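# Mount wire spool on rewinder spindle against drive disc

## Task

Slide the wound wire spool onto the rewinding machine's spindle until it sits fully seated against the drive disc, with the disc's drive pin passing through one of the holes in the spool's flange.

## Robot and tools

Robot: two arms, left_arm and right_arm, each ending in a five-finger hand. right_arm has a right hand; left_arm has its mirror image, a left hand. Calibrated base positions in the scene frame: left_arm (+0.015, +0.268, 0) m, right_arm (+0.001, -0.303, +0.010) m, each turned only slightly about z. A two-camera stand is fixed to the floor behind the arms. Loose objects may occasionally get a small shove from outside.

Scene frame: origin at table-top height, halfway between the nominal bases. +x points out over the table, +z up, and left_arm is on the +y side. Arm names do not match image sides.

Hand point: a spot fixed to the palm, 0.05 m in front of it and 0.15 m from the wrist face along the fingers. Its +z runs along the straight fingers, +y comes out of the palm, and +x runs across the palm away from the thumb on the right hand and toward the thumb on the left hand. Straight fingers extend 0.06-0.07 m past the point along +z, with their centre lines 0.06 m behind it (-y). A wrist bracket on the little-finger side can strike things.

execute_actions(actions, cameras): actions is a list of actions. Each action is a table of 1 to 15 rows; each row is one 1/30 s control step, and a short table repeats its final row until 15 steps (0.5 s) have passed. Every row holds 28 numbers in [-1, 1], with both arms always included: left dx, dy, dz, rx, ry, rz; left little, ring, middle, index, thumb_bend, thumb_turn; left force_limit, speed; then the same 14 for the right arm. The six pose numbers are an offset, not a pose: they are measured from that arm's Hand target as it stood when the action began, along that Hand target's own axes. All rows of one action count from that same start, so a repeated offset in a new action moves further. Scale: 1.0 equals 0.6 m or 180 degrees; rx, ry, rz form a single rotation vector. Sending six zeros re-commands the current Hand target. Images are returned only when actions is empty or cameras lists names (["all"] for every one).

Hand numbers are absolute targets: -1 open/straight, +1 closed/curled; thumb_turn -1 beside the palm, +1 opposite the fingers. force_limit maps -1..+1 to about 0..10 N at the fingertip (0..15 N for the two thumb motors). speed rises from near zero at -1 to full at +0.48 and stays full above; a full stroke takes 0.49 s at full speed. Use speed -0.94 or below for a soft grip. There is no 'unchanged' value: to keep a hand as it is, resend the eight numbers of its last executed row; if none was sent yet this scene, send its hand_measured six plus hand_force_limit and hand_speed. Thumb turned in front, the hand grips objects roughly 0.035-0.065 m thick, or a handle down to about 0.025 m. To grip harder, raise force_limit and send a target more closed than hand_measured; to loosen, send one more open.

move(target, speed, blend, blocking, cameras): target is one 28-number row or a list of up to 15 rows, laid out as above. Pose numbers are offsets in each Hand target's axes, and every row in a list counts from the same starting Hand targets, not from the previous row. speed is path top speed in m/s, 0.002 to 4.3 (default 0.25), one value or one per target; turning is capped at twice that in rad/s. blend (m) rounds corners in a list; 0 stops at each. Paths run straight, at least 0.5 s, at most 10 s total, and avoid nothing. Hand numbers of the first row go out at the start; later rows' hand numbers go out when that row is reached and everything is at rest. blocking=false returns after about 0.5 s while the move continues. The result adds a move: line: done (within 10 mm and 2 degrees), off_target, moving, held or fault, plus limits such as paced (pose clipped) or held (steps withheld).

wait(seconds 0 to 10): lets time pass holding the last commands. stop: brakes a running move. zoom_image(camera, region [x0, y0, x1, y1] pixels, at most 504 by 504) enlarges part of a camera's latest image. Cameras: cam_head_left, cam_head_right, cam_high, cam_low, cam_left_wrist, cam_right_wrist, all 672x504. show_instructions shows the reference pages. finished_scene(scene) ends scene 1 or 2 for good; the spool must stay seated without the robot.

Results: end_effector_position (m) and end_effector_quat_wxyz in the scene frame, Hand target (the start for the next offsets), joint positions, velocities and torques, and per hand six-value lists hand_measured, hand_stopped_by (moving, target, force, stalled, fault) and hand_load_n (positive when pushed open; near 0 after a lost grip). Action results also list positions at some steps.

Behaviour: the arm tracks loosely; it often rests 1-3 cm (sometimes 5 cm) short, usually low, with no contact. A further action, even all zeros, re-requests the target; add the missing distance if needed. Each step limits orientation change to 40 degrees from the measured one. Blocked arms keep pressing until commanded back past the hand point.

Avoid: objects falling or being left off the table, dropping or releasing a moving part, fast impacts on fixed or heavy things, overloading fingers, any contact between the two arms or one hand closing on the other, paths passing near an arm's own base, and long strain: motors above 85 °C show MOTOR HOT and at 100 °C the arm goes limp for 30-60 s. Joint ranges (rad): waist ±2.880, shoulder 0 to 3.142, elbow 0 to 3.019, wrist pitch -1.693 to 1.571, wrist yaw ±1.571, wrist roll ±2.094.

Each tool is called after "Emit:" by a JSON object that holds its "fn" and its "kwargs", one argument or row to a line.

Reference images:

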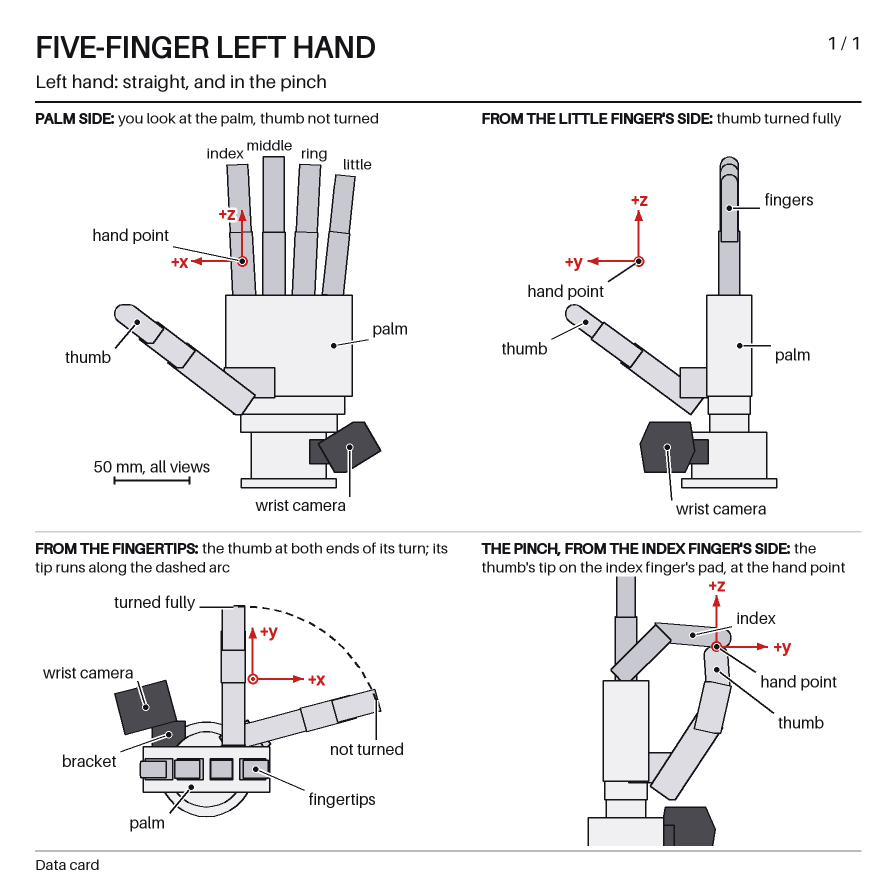

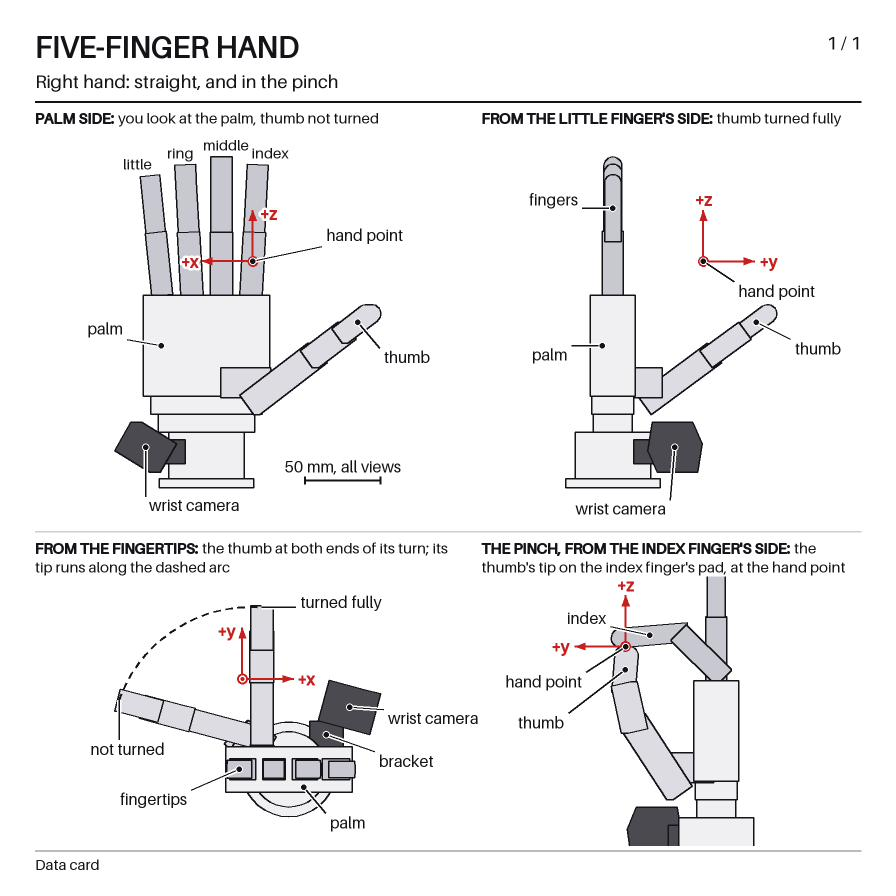

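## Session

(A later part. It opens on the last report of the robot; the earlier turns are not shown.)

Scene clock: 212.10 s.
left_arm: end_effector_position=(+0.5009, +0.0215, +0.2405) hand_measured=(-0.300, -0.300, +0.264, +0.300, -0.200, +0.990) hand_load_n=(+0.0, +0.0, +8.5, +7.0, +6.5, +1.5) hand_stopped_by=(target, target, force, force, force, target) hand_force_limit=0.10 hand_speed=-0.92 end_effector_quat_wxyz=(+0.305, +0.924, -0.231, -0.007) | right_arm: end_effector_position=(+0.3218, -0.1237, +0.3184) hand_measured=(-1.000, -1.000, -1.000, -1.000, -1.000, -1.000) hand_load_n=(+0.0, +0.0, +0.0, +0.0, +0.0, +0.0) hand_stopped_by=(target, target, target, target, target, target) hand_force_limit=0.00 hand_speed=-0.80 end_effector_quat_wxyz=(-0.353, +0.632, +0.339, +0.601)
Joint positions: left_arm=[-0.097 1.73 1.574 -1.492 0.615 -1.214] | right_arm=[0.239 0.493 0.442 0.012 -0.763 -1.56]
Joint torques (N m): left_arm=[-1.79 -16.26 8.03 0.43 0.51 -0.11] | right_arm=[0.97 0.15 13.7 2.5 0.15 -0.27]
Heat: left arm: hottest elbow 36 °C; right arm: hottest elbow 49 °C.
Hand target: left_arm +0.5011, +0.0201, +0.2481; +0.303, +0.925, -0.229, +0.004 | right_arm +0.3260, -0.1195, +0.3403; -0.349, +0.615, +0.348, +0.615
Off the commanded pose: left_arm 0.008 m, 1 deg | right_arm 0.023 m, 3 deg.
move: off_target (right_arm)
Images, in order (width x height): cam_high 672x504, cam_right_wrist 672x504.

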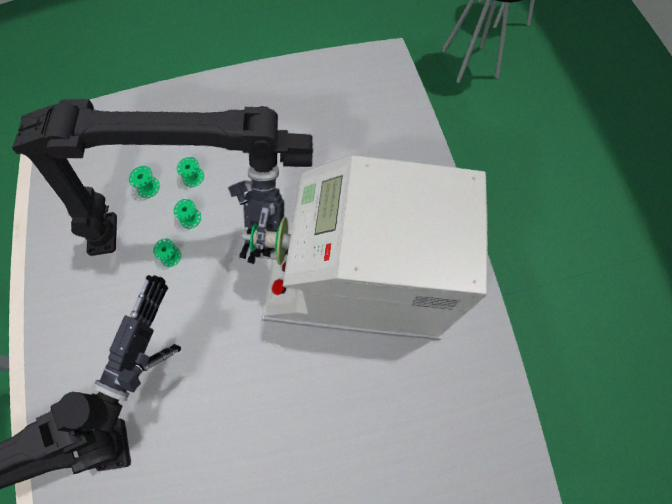

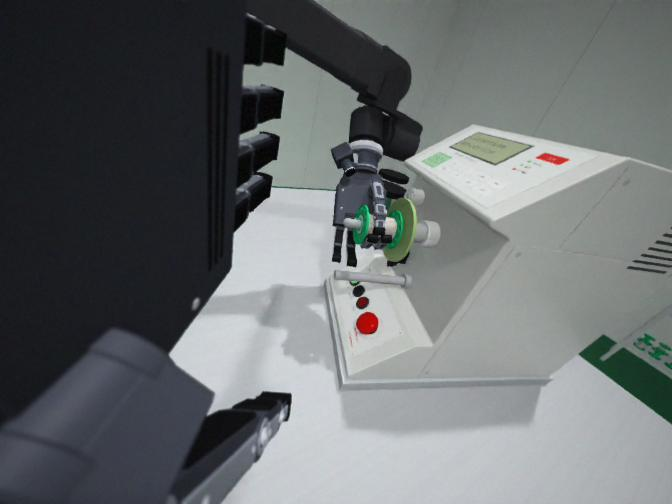

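Emit:
{"fn": "execute_actions", "kwargs": {
  "actions": [],
  "cameras": ["cam_left_wrist","cam_head_right","cam_head_left","cam_low","cam_right_wrist"]
}}

Emit:
{"fn": "zoom_image", "kwargs": {
  "camera": "cam_left_wrist",
  "region": [270, 110, 510, 380]
}}

Emit:
{"fn": "zoom_image", "kwargs": {
  "camera": "cam_head_right",
  "region": [270, 180, 325, 240]
}}

Emit:
{"fn": "zoom_image", "kwargs": {
  "camera": "cam_head_left",
  "region": [270, 180, 325, 240]
}}

Emit:
{"fn": "zoom_image", "kwargs": {
  "camera": "cam_right_wrist",
  "region": [380, 205, 405, 255]
}}

Scene clock: 212.70 s.
left_arm: end_effector_position=(+0.5010, +0.0215, +0.2405) hand_measured=(-0.300, -0.300, +0.264, +0.300, -0.200, +0.990) hand_load_n=(+0.0, +0.0, +9.0, +6.5, +6.5, +1.5) hand_stopped_by=(target, target, force, force, force, target) hand_force_limit=0.10 hand_speed=-0.92 end_effector_quat_wxyz=(+0.305, +0.924, -0.230, -0.006) | right_arm: end_effector_position=(+0.3218, -0.1237, +0.3184) hand_measured=(-1.000, -1.000, -1.000, -1.000, -1.000, -1.000) hand_load_n=(+0.0, +0.0, +0.0, +0.0, +0.0, +0.0) hand_stopped_by=(target, target, target, target, target, target) hand_force_limit=0.00 hand_speed=-0.80 end_effector_quat_wxyz=(-0.353, +0.632, +0.339, +0.601)
Joint positions: left_arm=[-0.097 1.73 1.574 -1.492 0.615 -1.215] | right_arm=[0.239 0.493 0.442 0.012 -0.763 -1.56]
Joint velocities: within noise
Joint torques (N m): left_arm=[-1.9 -16.38 8.02 0.43 0.5 -0.13] | right_arm=[0.97 0.15 13.7 2.5 0.15 -0.26]
Motor temperatures (°C): left_arm=[25 26 36 27 26 24] | right_arm=[26 26 49 24 27 25]
Heat: left arm: hottest elbow 36 °C; right arm: hottest elbow 49 °C.
Hand target: left_arm +0.5012, +0.0201, +0.2481; +0.303, +0.925, -0.229, +0.005 | right_arm +0.3260, -0.1195, +0.3403; -0.349, +0.615, +0.348, +0.615
Off the commanded pose: left_arm 0.008 m, 1 deg | right_arm 0.023 m, 3 deg.
Images, in order (width x height): cam_head_left 672x504, cam_head_right 672x504, cam_low 672x504, cam_left_wrist 672x504, cam_right_wrist 672x504.

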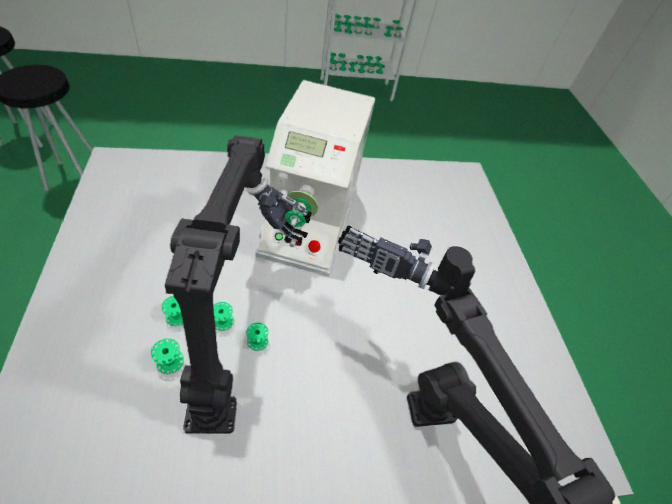

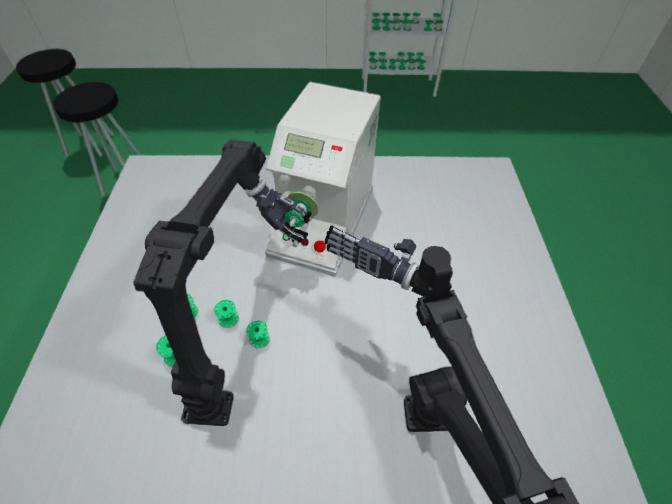

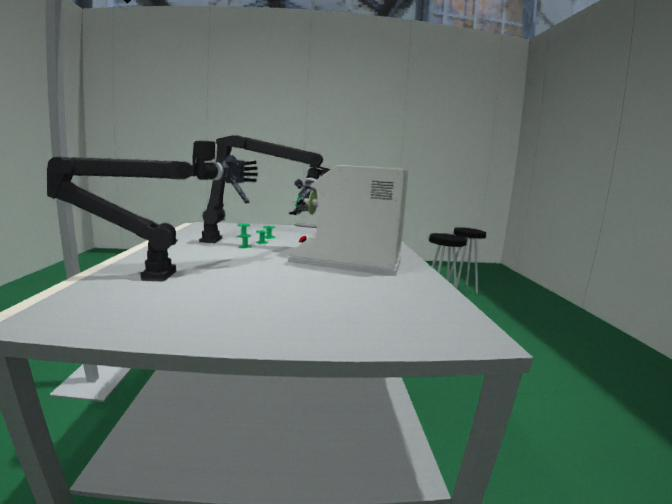

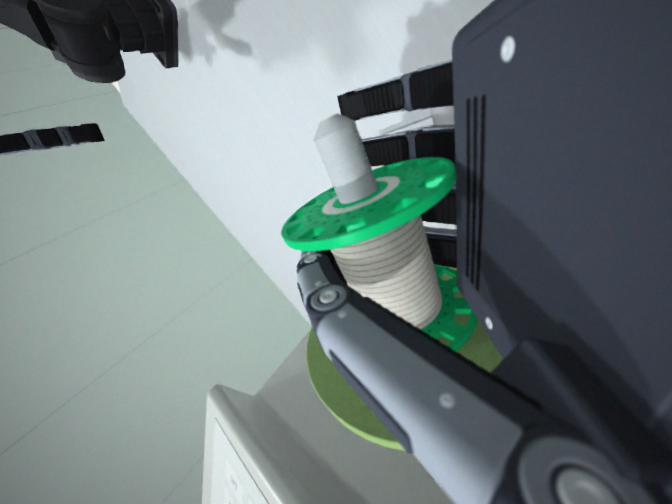

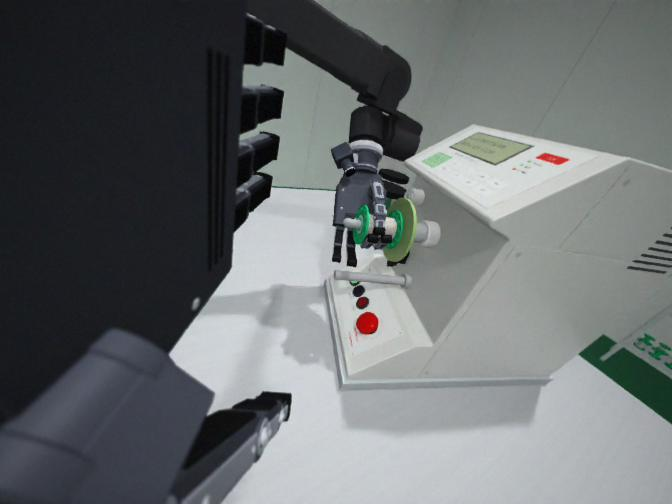

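Scaled by 1.867 from the camera's 672x504 image, which has a finer 960x720 frame.

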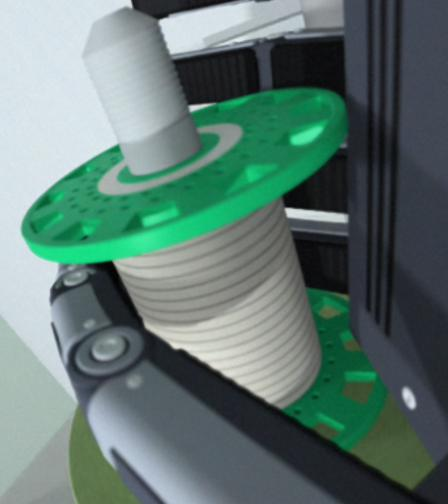

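Scaled by 8.400 from the camera's 672x504 image, which has a finer 960x720 frame.

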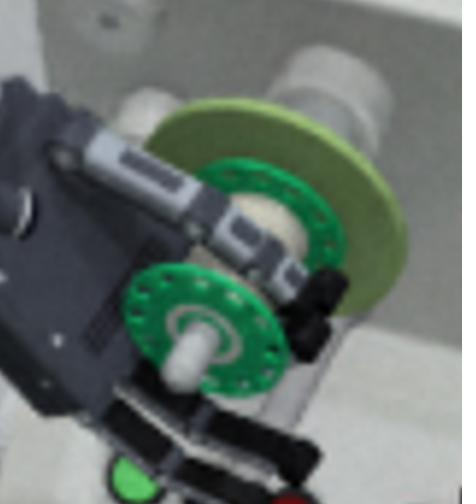

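Scaled by 8.400 from the camera's 672x504 image, which has a finer 960x720 frame.

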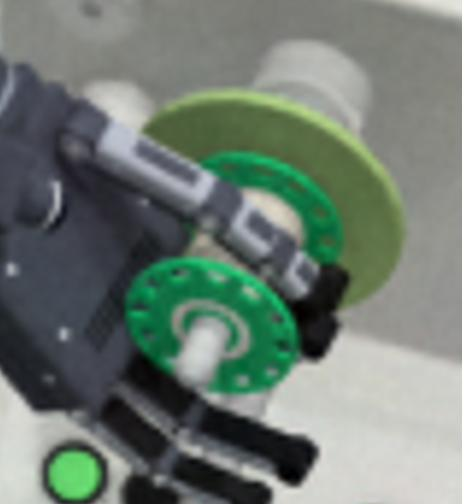

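Scaled by 10.080 from the camera's 672x504 image, which has a finer 960x720 frame.

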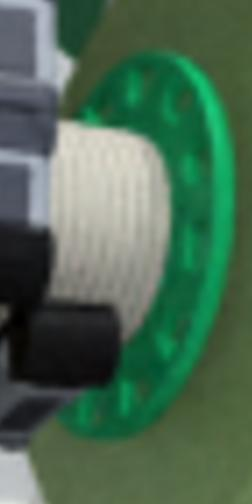

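Emit:
{"fn": "move", "kwargs": {
  "target": [0.0227,-0.0053,0.0,0,0,0,-0.3,-0.3,0.5,0.52,-0.16,0.99,0.1,-0.92,0,0,0,0,0,0,-1,-1,-1,-1,-1,-1,0,-0.8],
  "speed": 0.02,
  "cameras": ["cam_high","cam_left_wrist","cam_right_wrist"]
}}

Emit:
{"fn": "zoom_image", "kwargs": {
  "camera": "cam_right_wrist",
  "region": [335, 190, 435, 265]
}}

Emit:
{"fn": "zoom_image", "kwargs": {
  "camera": "cam_high",
  "region": [235, 215, 295, 260]
}}

Emit:
{"fn": "zoom_image", "kwargs": {
  "camera": "cam_left_wrist",
  "region": [270, 110, 510, 380]
}}

Scene clock: 214.60 s.
left_arm: end_effector_position=(+0.5011, +0.0213, +0.2405) hand_measured=(-0.300, -0.300, +0.264, +0.300, -0.200, +0.990) hand_load_n=(+0.0, +0.0, +8.5, +6.5, +6.0, +1.5) hand_stopped_by=(target, target, force, force, force, target) hand_force_limit=0.10 hand_speed=-0.92 end_effector_quat_wxyz=(+0.305, +0.924, -0.229, -0.007) | right_arm: end_effector_position=(+0.3218, -0.1237, +0.3184) hand_measured=(-1.000, -1.000, -1.000, -1.000, -1.000, -1.000) hand_load_n=(+0.0, +0.0, +0.5, +0.0, +0.0, +0.0) hand_stopped_by=(target, target, target, target, target, target) hand_force_limit=0.00 hand_speed=-0.80 end_effector_quat_wxyz=(-0.353, +0.632, +0.339, +0.601)
Joint positions: left_arm=[-0.098 1.73 1.574 -1.492 0.615 -1.218] | right_arm=[0.239 0.493 0.442 0.012 -0.763 -1.56]
Joint torques (N m): left_arm=[-2.02 -13.74 11.66 0.01 0.52 -0.13] | right_arm=[0.97 0.15 13.71 2.5 0.15 -0.26]
Heat: left arm: hottest elbow 36 °C; right arm: hottest elbow 49 °C.
Hand target: left_arm +0.5148, +0.0166, +0.2483; +0.303, +0.925, -0.229, +0.005 | right_arm +0.3260, -0.1195, +0.3403; -0.349, +0.615, +0.348, +0.615
Off the commanded pose: left_arm 0.016 m, 1 deg | right_arm 0.023 m, 3 deg.
move: off_target (left_arm, right_arm)
Images, in order (width x height): cam_high 672x504, cam_left_wrist 672x504, cam_right_wrist 672x504.

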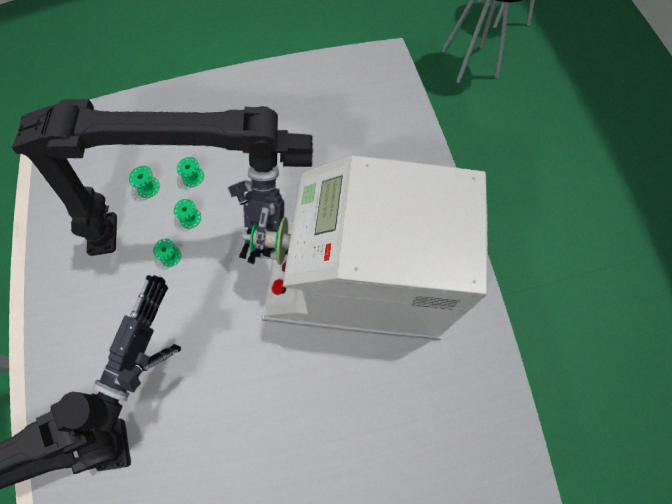

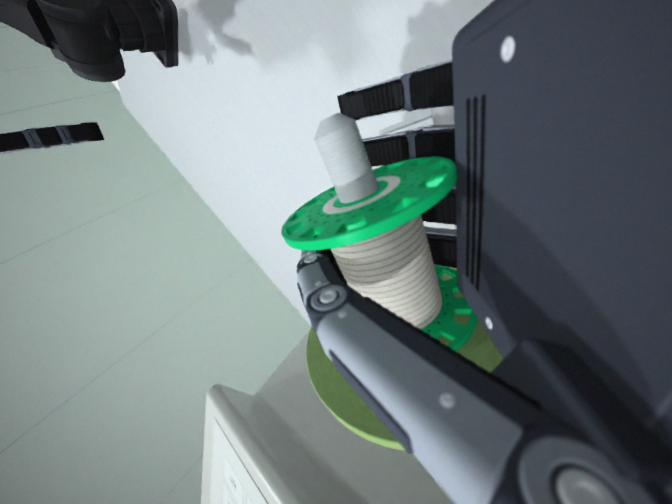

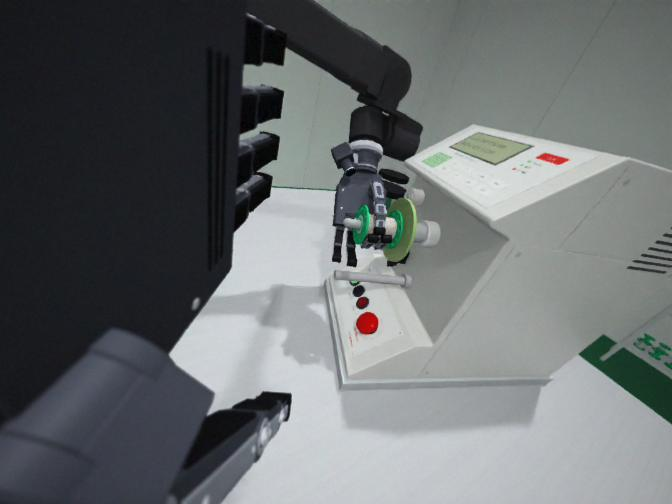

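Scaled by 5.040 from the camera's 672x504 image, which has a finer 960x720 frame.

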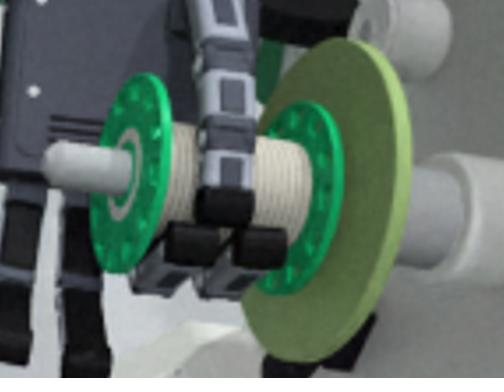

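Scaled by 8.400 from the camera's 672x504 image, which has a finer 960x720 frame.

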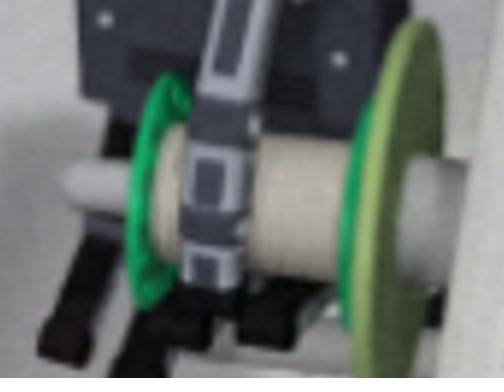

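Scaled by 1.867 from the camera's 672x504 image, which has a finer 960x720 frame.

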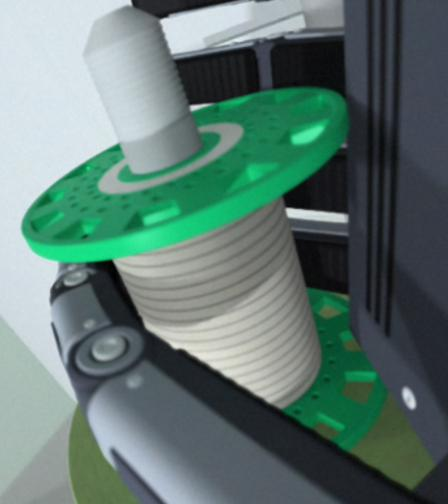

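Emit:
{"fn": "move", "kwargs": {
  "target": [0.01,-0.0025,0.0,0,0,0,-0.3,-0.3,0.5,0.52,-0.16,0.99,0.1,-0.92,0,0,0,0,0,0,-1,-1,-1,-1,-1,-1,0,-0.8],
  "speed": 0.02,
  "cameras": ["cam_right_wrist"]
}}

Emit:
{"fn": "zoom_image", "kwargs": {
  "camera": "cam_right_wrist",
  "region": [335, 190, 435, 265]
}}

Scene clock: 215.50 s.
left_arm: end_effector_position=(+0.5015, +0.0211, +0.2406) hand_measured=(-0.300, -0.300, +0.264, +0.300, -0.200, +0.990) hand_load_n=(+0.0, +0.0, +8.5, +6.5, +6.5, +1.5) hand_stopped_by=(target, target, force, force, force, target) hand_force_limit=0.10 hand_speed=-0.92 end_effector_quat_wxyz=(+0.305, +0.925, -0.229, -0.007) | right_arm: end_effector_position=(+0.3218, -0.1237, +0.3184) hand_measured=(-1.000, -1.000, -1.000, -1.000, -1.000, -1.000) hand_load_n=(+0.0, +0.0, +0.0, +0.5, +0.0, +0.0) hand_stopped_by=(target, target, target, target, target, target) hand_force_limit=0.00 hand_speed=-0.80 end_effector_quat_wxyz=(-0.353, +0.632, +0.339, +0.601)
Joint positions: left_arm=[-0.098 1.73 1.575 -1.492 0.615 -1.219] | right_arm=[0.239 0.493 0.442 0.012 -0.763 -1.56]
Joint torques (N m): left_arm=[-1.9 -12.69 13.12 -0.18 0.53 -0.13] | right_arm=[0.97 0.15 13.7 2.5 0.15 -0.26]
Heat: left arm: hottest elbow 36 °C; right arm: hottest elbow 49 °C.
Hand target: left_arm +0.5207, +0.0151, +0.2485; +0.303, +0.925, -0.229, +0.005 | right_arm +0.3260, -0.1195, +0.3403; -0.349, +0.615, +0.348, +0.615
Off the commanded pose: left_arm 0.022 m, 1 deg | right_arm 0.023 m, 3 deg.
move: off_target (left_arm, right_arm)
Images, in order (width x height): cam_right_wrist 672x504.

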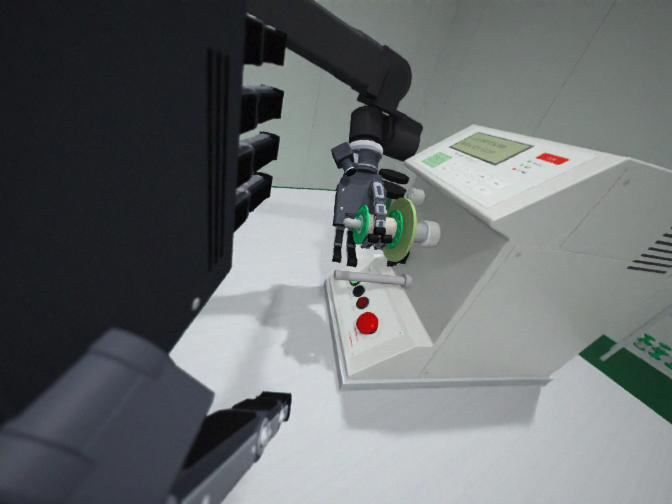

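Scaled by 5.040 from the camera's 672x504 image, which has a finer 960x720 frame.

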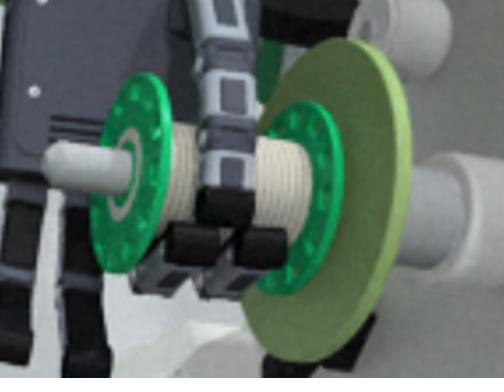

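Emit:
{"fn": "move", "kwargs": {
  "target": [0.0065,-0.0033,0.0023,0.0278,0,0,-0.3,-0.3,0.5,0.52,-0.16,0.99,0.1,-0.92,0,0,0,0,0,0,-1,-1,-1,-1,-1,-1,0,-0.8],
  "speed": 0.02,
  "cameras": ["cam_right_wrist","cam_high","cam_left_wrist"]
}}

Emit:
{"fn": "zoom_image", "kwargs": {
  "camera": "cam_right_wrist",
  "region": [335, 190, 435, 265]
}}

Emit:
{"fn": "zoom_image", "kwargs": {
  "camera": "cam_left_wrist",
  "region": [270, 110, 510, 380]
}}

Scene clock: 218.33 s.
left_arm: end_effector_position=(+0.5016, +0.0197, +0.2355) hand_measured=(-0.300, -0.300, +0.264, +0.300, -0.200, +0.990) hand_load_n=(+0.0, +0.0, +8.0, +6.0, +7.0, +1.5) hand_stopped_by=(target, target, force, force, force, target) hand_force_limit=0.10 hand_speed=-0.92 end_effector_quat_wxyz=(+0.274, +0.934, -0.231, -0.011) | right_arm: end_effector_position=(+0.3218, -0.1237, +0.3184) hand_measured=(-1.000, -1.000, -1.000, -1.000, -1.000, -1.000) hand_load_n=(+0.0, +0.0, +0.0, +0.0, +0.0, +0.0) hand_stopped_by=(target, target, target, target, target, target) hand_force_limit=0.00 hand_speed=-0.80 end_effector_quat_wxyz=(-0.353, +0.632, +0.339, +0.601)
Joint positions: left_arm=[-0.117 1.729 1.588 -1.496 0.551 -1.243] | right_arm=[0.239 0.493 0.442 0.012 -0.763 -1.56]
Joint torques (N m): left_arm=[-2.14 -13.8 13.03 0.88 -0.14 -0.31] | right_arm=[0.97 0.15 13.7 2.5 0.14 -0.27]
Heat: left arm: hottest elbow 36 °C; right arm: hottest elbow 49 °C.
Hand target: left_arm +0.5248, +0.0140, +0.2467; +0.263, +0.937, -0.228, +0.015 | right_arm +0.3260, -0.1195, +0.3403; -0.349, +0.615, +0.348, +0.615
Off the commanded pose: left_arm 0.027 m, 3 deg | right_arm 0.023 m, 3 deg.
move: off_target (left_arm, right_arm)
Images, in order (width x height): cam_high 672x504, cam_left_wrist 672x504, cam_right_wrist 672x504.

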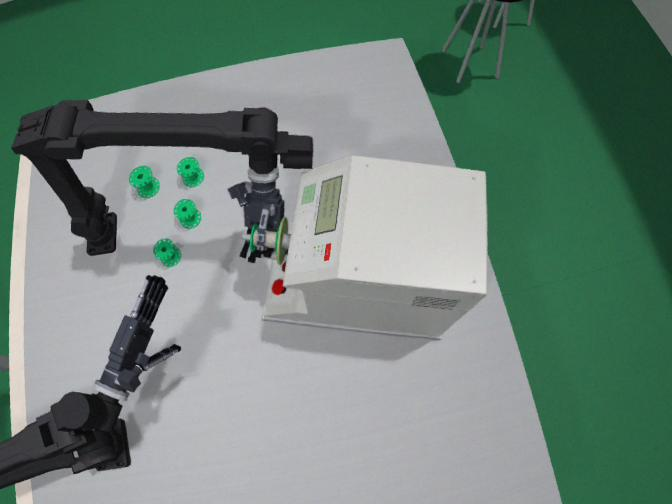

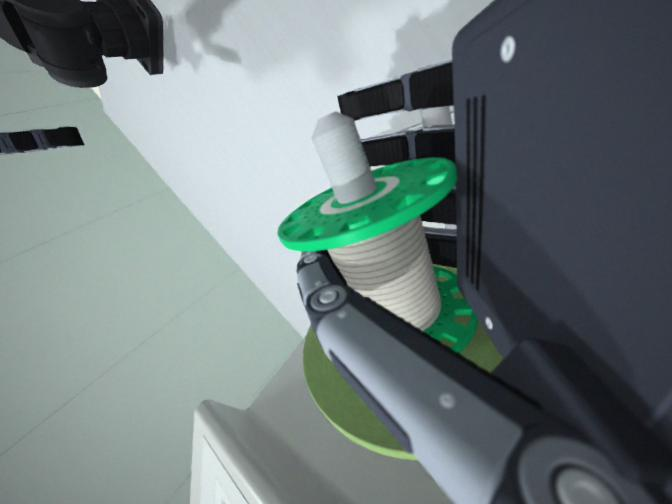

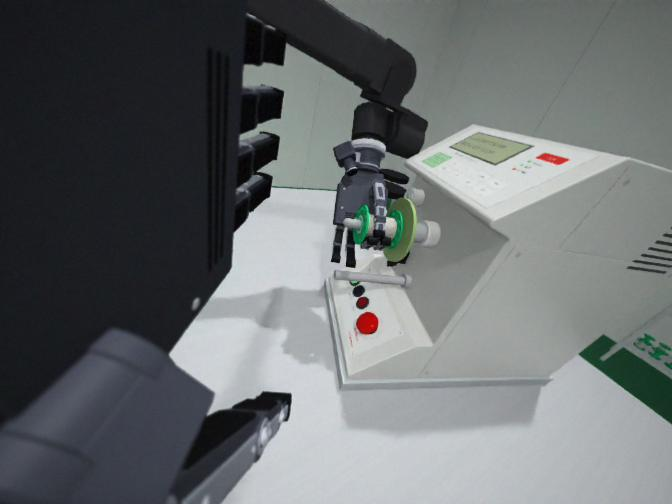

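Scaled by 5.040 from the camera's 672x504 image, which has a finer 960x720 frame.

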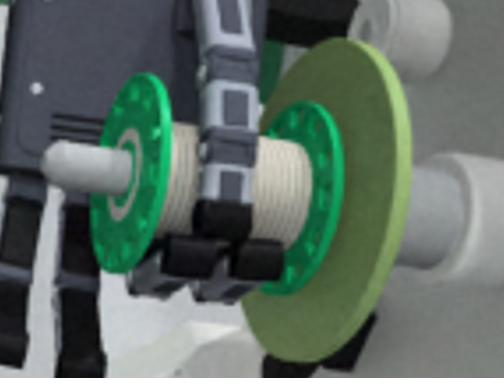

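Scaled by 1.867 from the camera's 672x504 image, which has a finer 960x720 frame.

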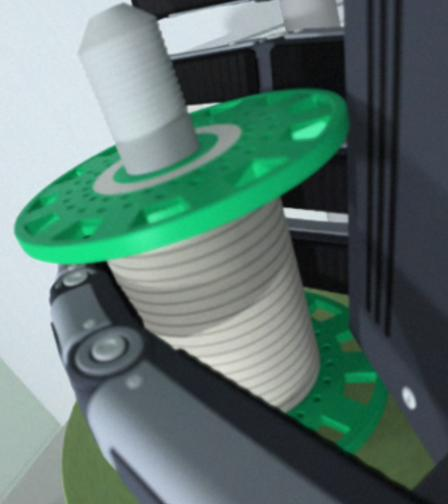

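Emit:
{"fn": "zoom_image", "kwargs": {
  "camera": "cam_right_wrist",
  "region": [380, 205, 405, 255]
}}

Emit:
{"fn": "zoom_image", "kwargs": {
  "camera": "cam_right_wrist",
  "region": [350, 200, 375, 250]
}}

Scaled by 10.080 from the camera's 672x504 image, which has a finer 960x720 frame.

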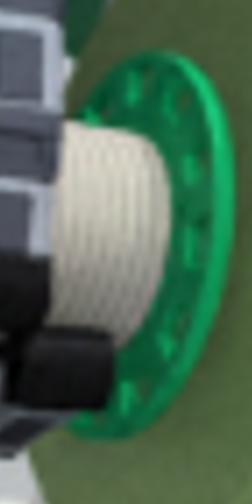

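Scaled by 10.080 from the camera's 672x504 image, which has a finer 960x720 frame.

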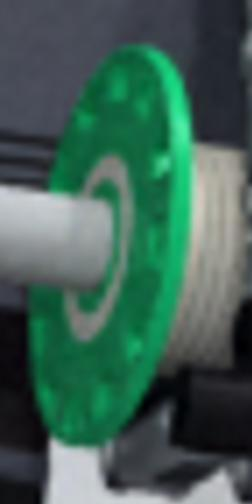

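Emit:
{"fn": "move", "kwargs": {
  "target": [
    [-0.0303,0.0055,0.0038,0,0,0,-0.3,-0.3,0.5,0.52,-0.16,0.99,0.1,-0.92,0,0,0,0,0,0,-1,-1,-1,-1,-1,-1,0,-0.8],
    [-0.0303,0.0055,0.0038,0,0,0,-0.3,-0.3,-0.3,-0.3,-0.55,0.99,0.1,-0.6,0,0,0,0,0,0,-1,-1,-1,-1,-1,-1,0,-0.8]
  ],
  "speed": 0.04,
  "cameras": ["cam_right_wrist","cam_high","cam_left_wrist","cam_head_right"]
}}

Emit:
{"fn": "zoom_image", "kwargs": {
  "camera": "cam_right_wrist",
  "region": [335, 190, 435, 265]
}}

Emit:
{"fn": "zoom_image", "kwargs": {
  "camera": "cam_high",
  "region": [235, 215, 295, 260]
}}

Scene clock: 223.37 s.
left_arm: end_effector_position=(+0.5026, +0.0212, +0.2370) hand_measured=(-0.300, -0.300, -0.300, -0.300, -0.550, +0.990) hand_load_n=(+0.5, +0.0, +0.0, +0.0, +0.0, +0.0) hand_stopped_by=(target, target, target, target, target, target) hand_force_limit=0.10 hand_speed=-0.60 end_effector_quat_wxyz=(+0.264, +0.937, -0.228, -0.003) | right_arm: end_effector_position=(+0.3218, -0.1237, +0.3184) hand_measured=(-1.000, -1.000, -1.000, -1.000, -1.000, -1.000) hand_load_n=(+0.0, +0.0, +0.0, +0.0, +0.0, +0.0) hand_stopped_by=(target, target, target, target, target, target) hand_force_limit=0.00 hand_speed=-0.80 end_effector_quat_wxyz=(-0.353, +0.632, +0.339, +0.601)
Joint positions: left_arm=[-0.118 1.714 1.581 -1.479 0.532 -1.261] | right_arm=[0.239 0.493 0.442 0.012 -0.763 -1.56]
Joint torques (N m): left_arm=[-2.02 -15.85 8.42 1.05 0.48 -0.11] | right_arm=[0.97 0.15 13.7 2.5 0.15 -0.27]
Heat: left arm: hottest elbow 37 °C; right arm: hottest elbow 49 °C.
Hand target: left_arm +0.5068, +0.0181, +0.2436; +0.262, +0.937, -0.228, +0.014 | right_arm +0.3260, -0.1195, +0.3403; -0.349, +0.615, +0.348, +0.615
Off the commanded pose: left_arm 0.009 m, 2 deg | right_arm 0.023 m, 3 deg.
move: off_target (right_arm)
Images, in order (width x height): cam_head_right 672x504, cam_high 672x504, cam_left_wrist 672x504, cam_right_wrist 672x504.

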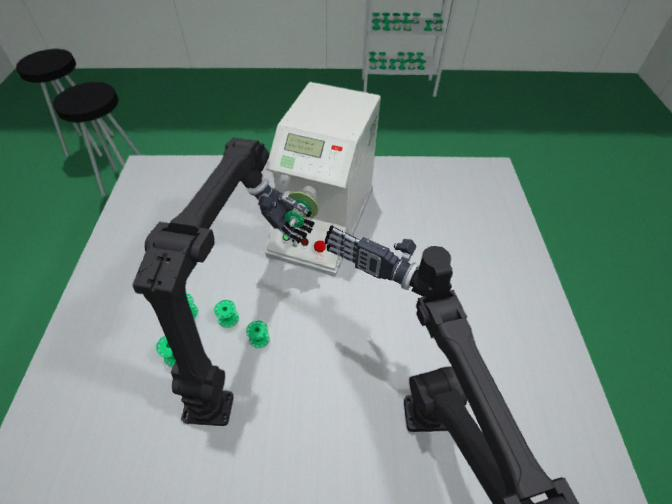

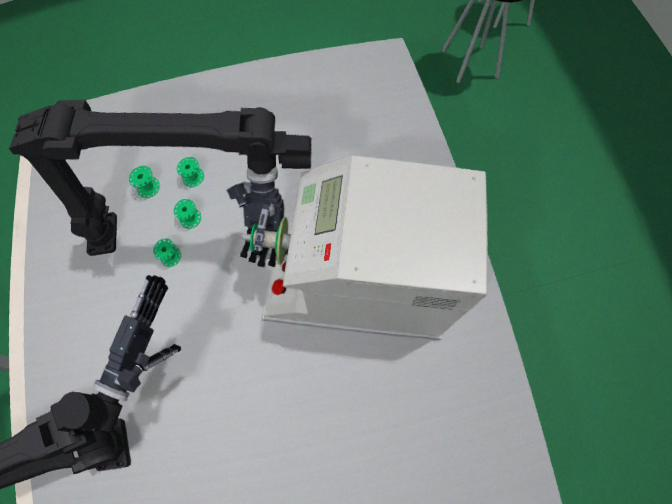

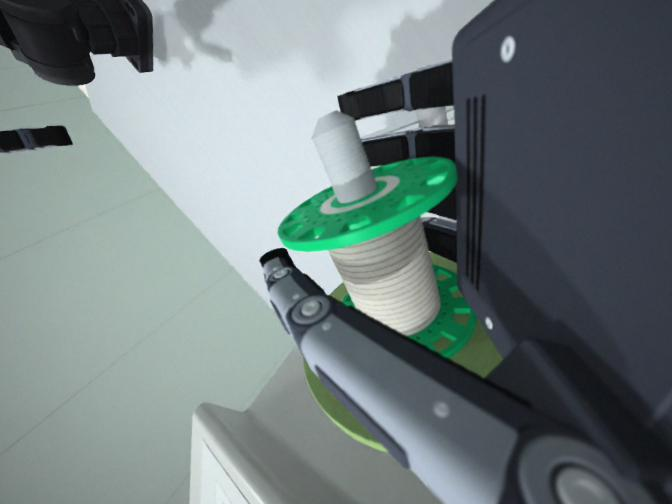

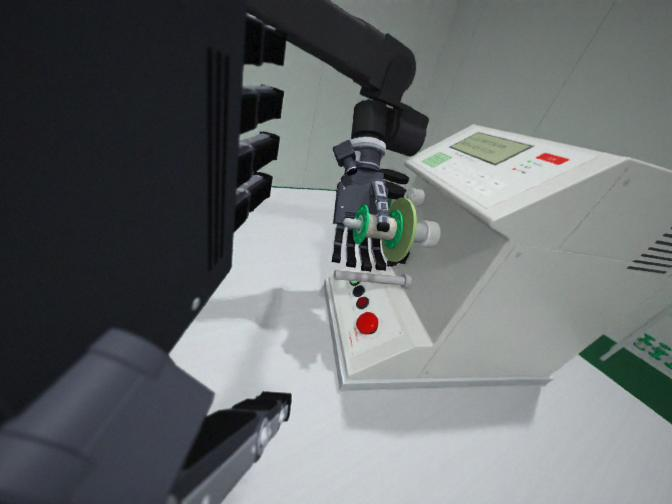

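Scaled by 5.040 from the camera's 672x504 image, which has a finer 960x720 frame.

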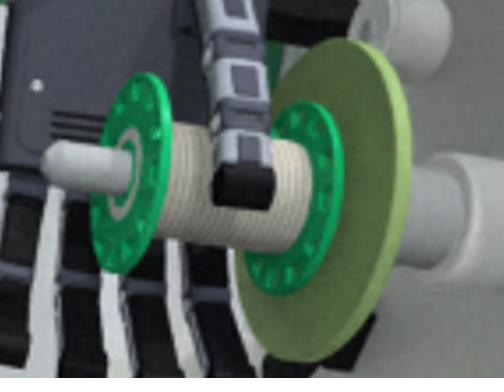

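Scaled by 8.400 from the camera's 672x504 image, which has a finer 960x720 frame.

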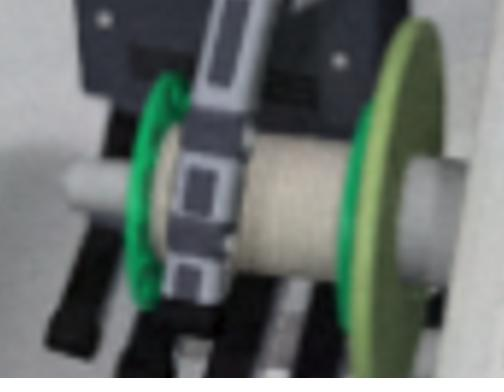

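Emit:
{"fn": "zoom_image", "kwargs": {
  "camera": "cam_right_wrist",
  "region": [375, 205, 410, 255]
}}

Emit:
{"fn": "zoom_image", "kwargs": {
  "camera": "cam_left_wrist",
  "region": [330, 200, 500, 370]
}}

Emit:
{"fn": "zoom_image", "kwargs": {
  "camera": "cam_head_right",
  "region": [270, 180, 325, 240]
}}

Scaled by 10.080 from the camera's 672x504 image, which has a finer 960x720 frame.

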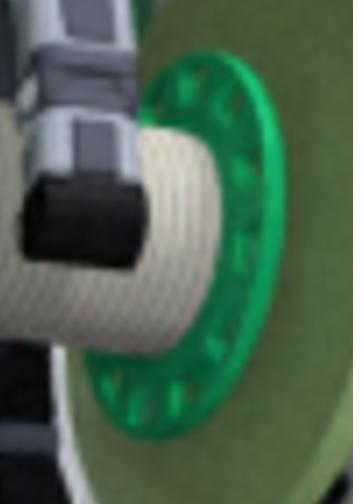

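Scaled by 2.965 from the camera's 672x504 image, which has a finer 960x720 frame.

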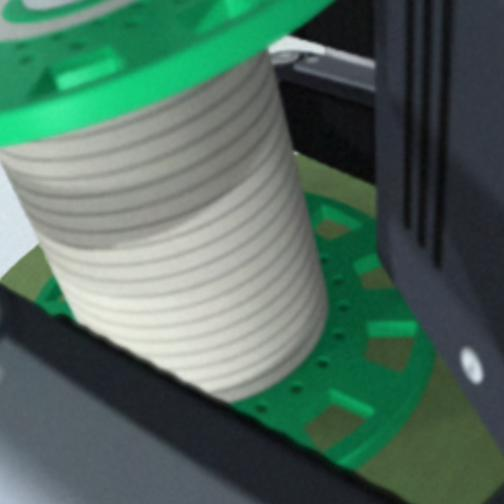

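Scaled by 8.400 from the camera's 672x504 image, which has a finer 960x720 frame.

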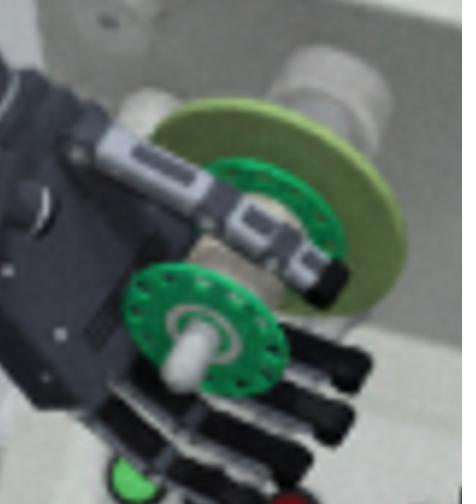

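Emit:
{"fn": "zoom_image", "kwargs": {
  "camera": "cam_head_right",
  "region": [288, 194, 316, 222]
}}

Emit:
{"fn": "zoom_image", "kwargs": {
  "camera": "cam_head_left",
  "region": [288, 192, 316, 220]
}}

Scaled by 18.000 from the camera's 672x504 image, which has a finer 960x720 frame.

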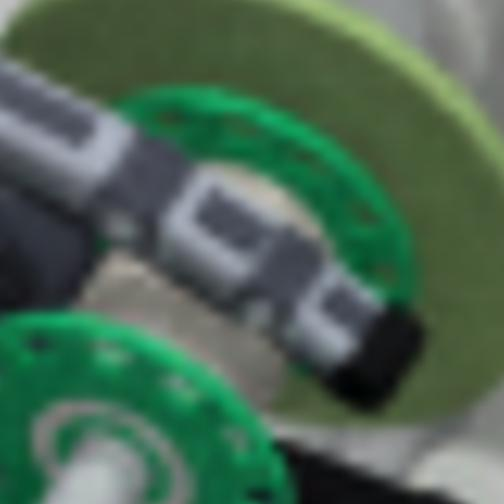

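This scene's latest camera images include none from cam_head_left. They are from: cam_head_right, cam_high, cam_left_wrist, cam_right_wrist. cam_head_left's image comes with the result of a call that names it in "cameras".


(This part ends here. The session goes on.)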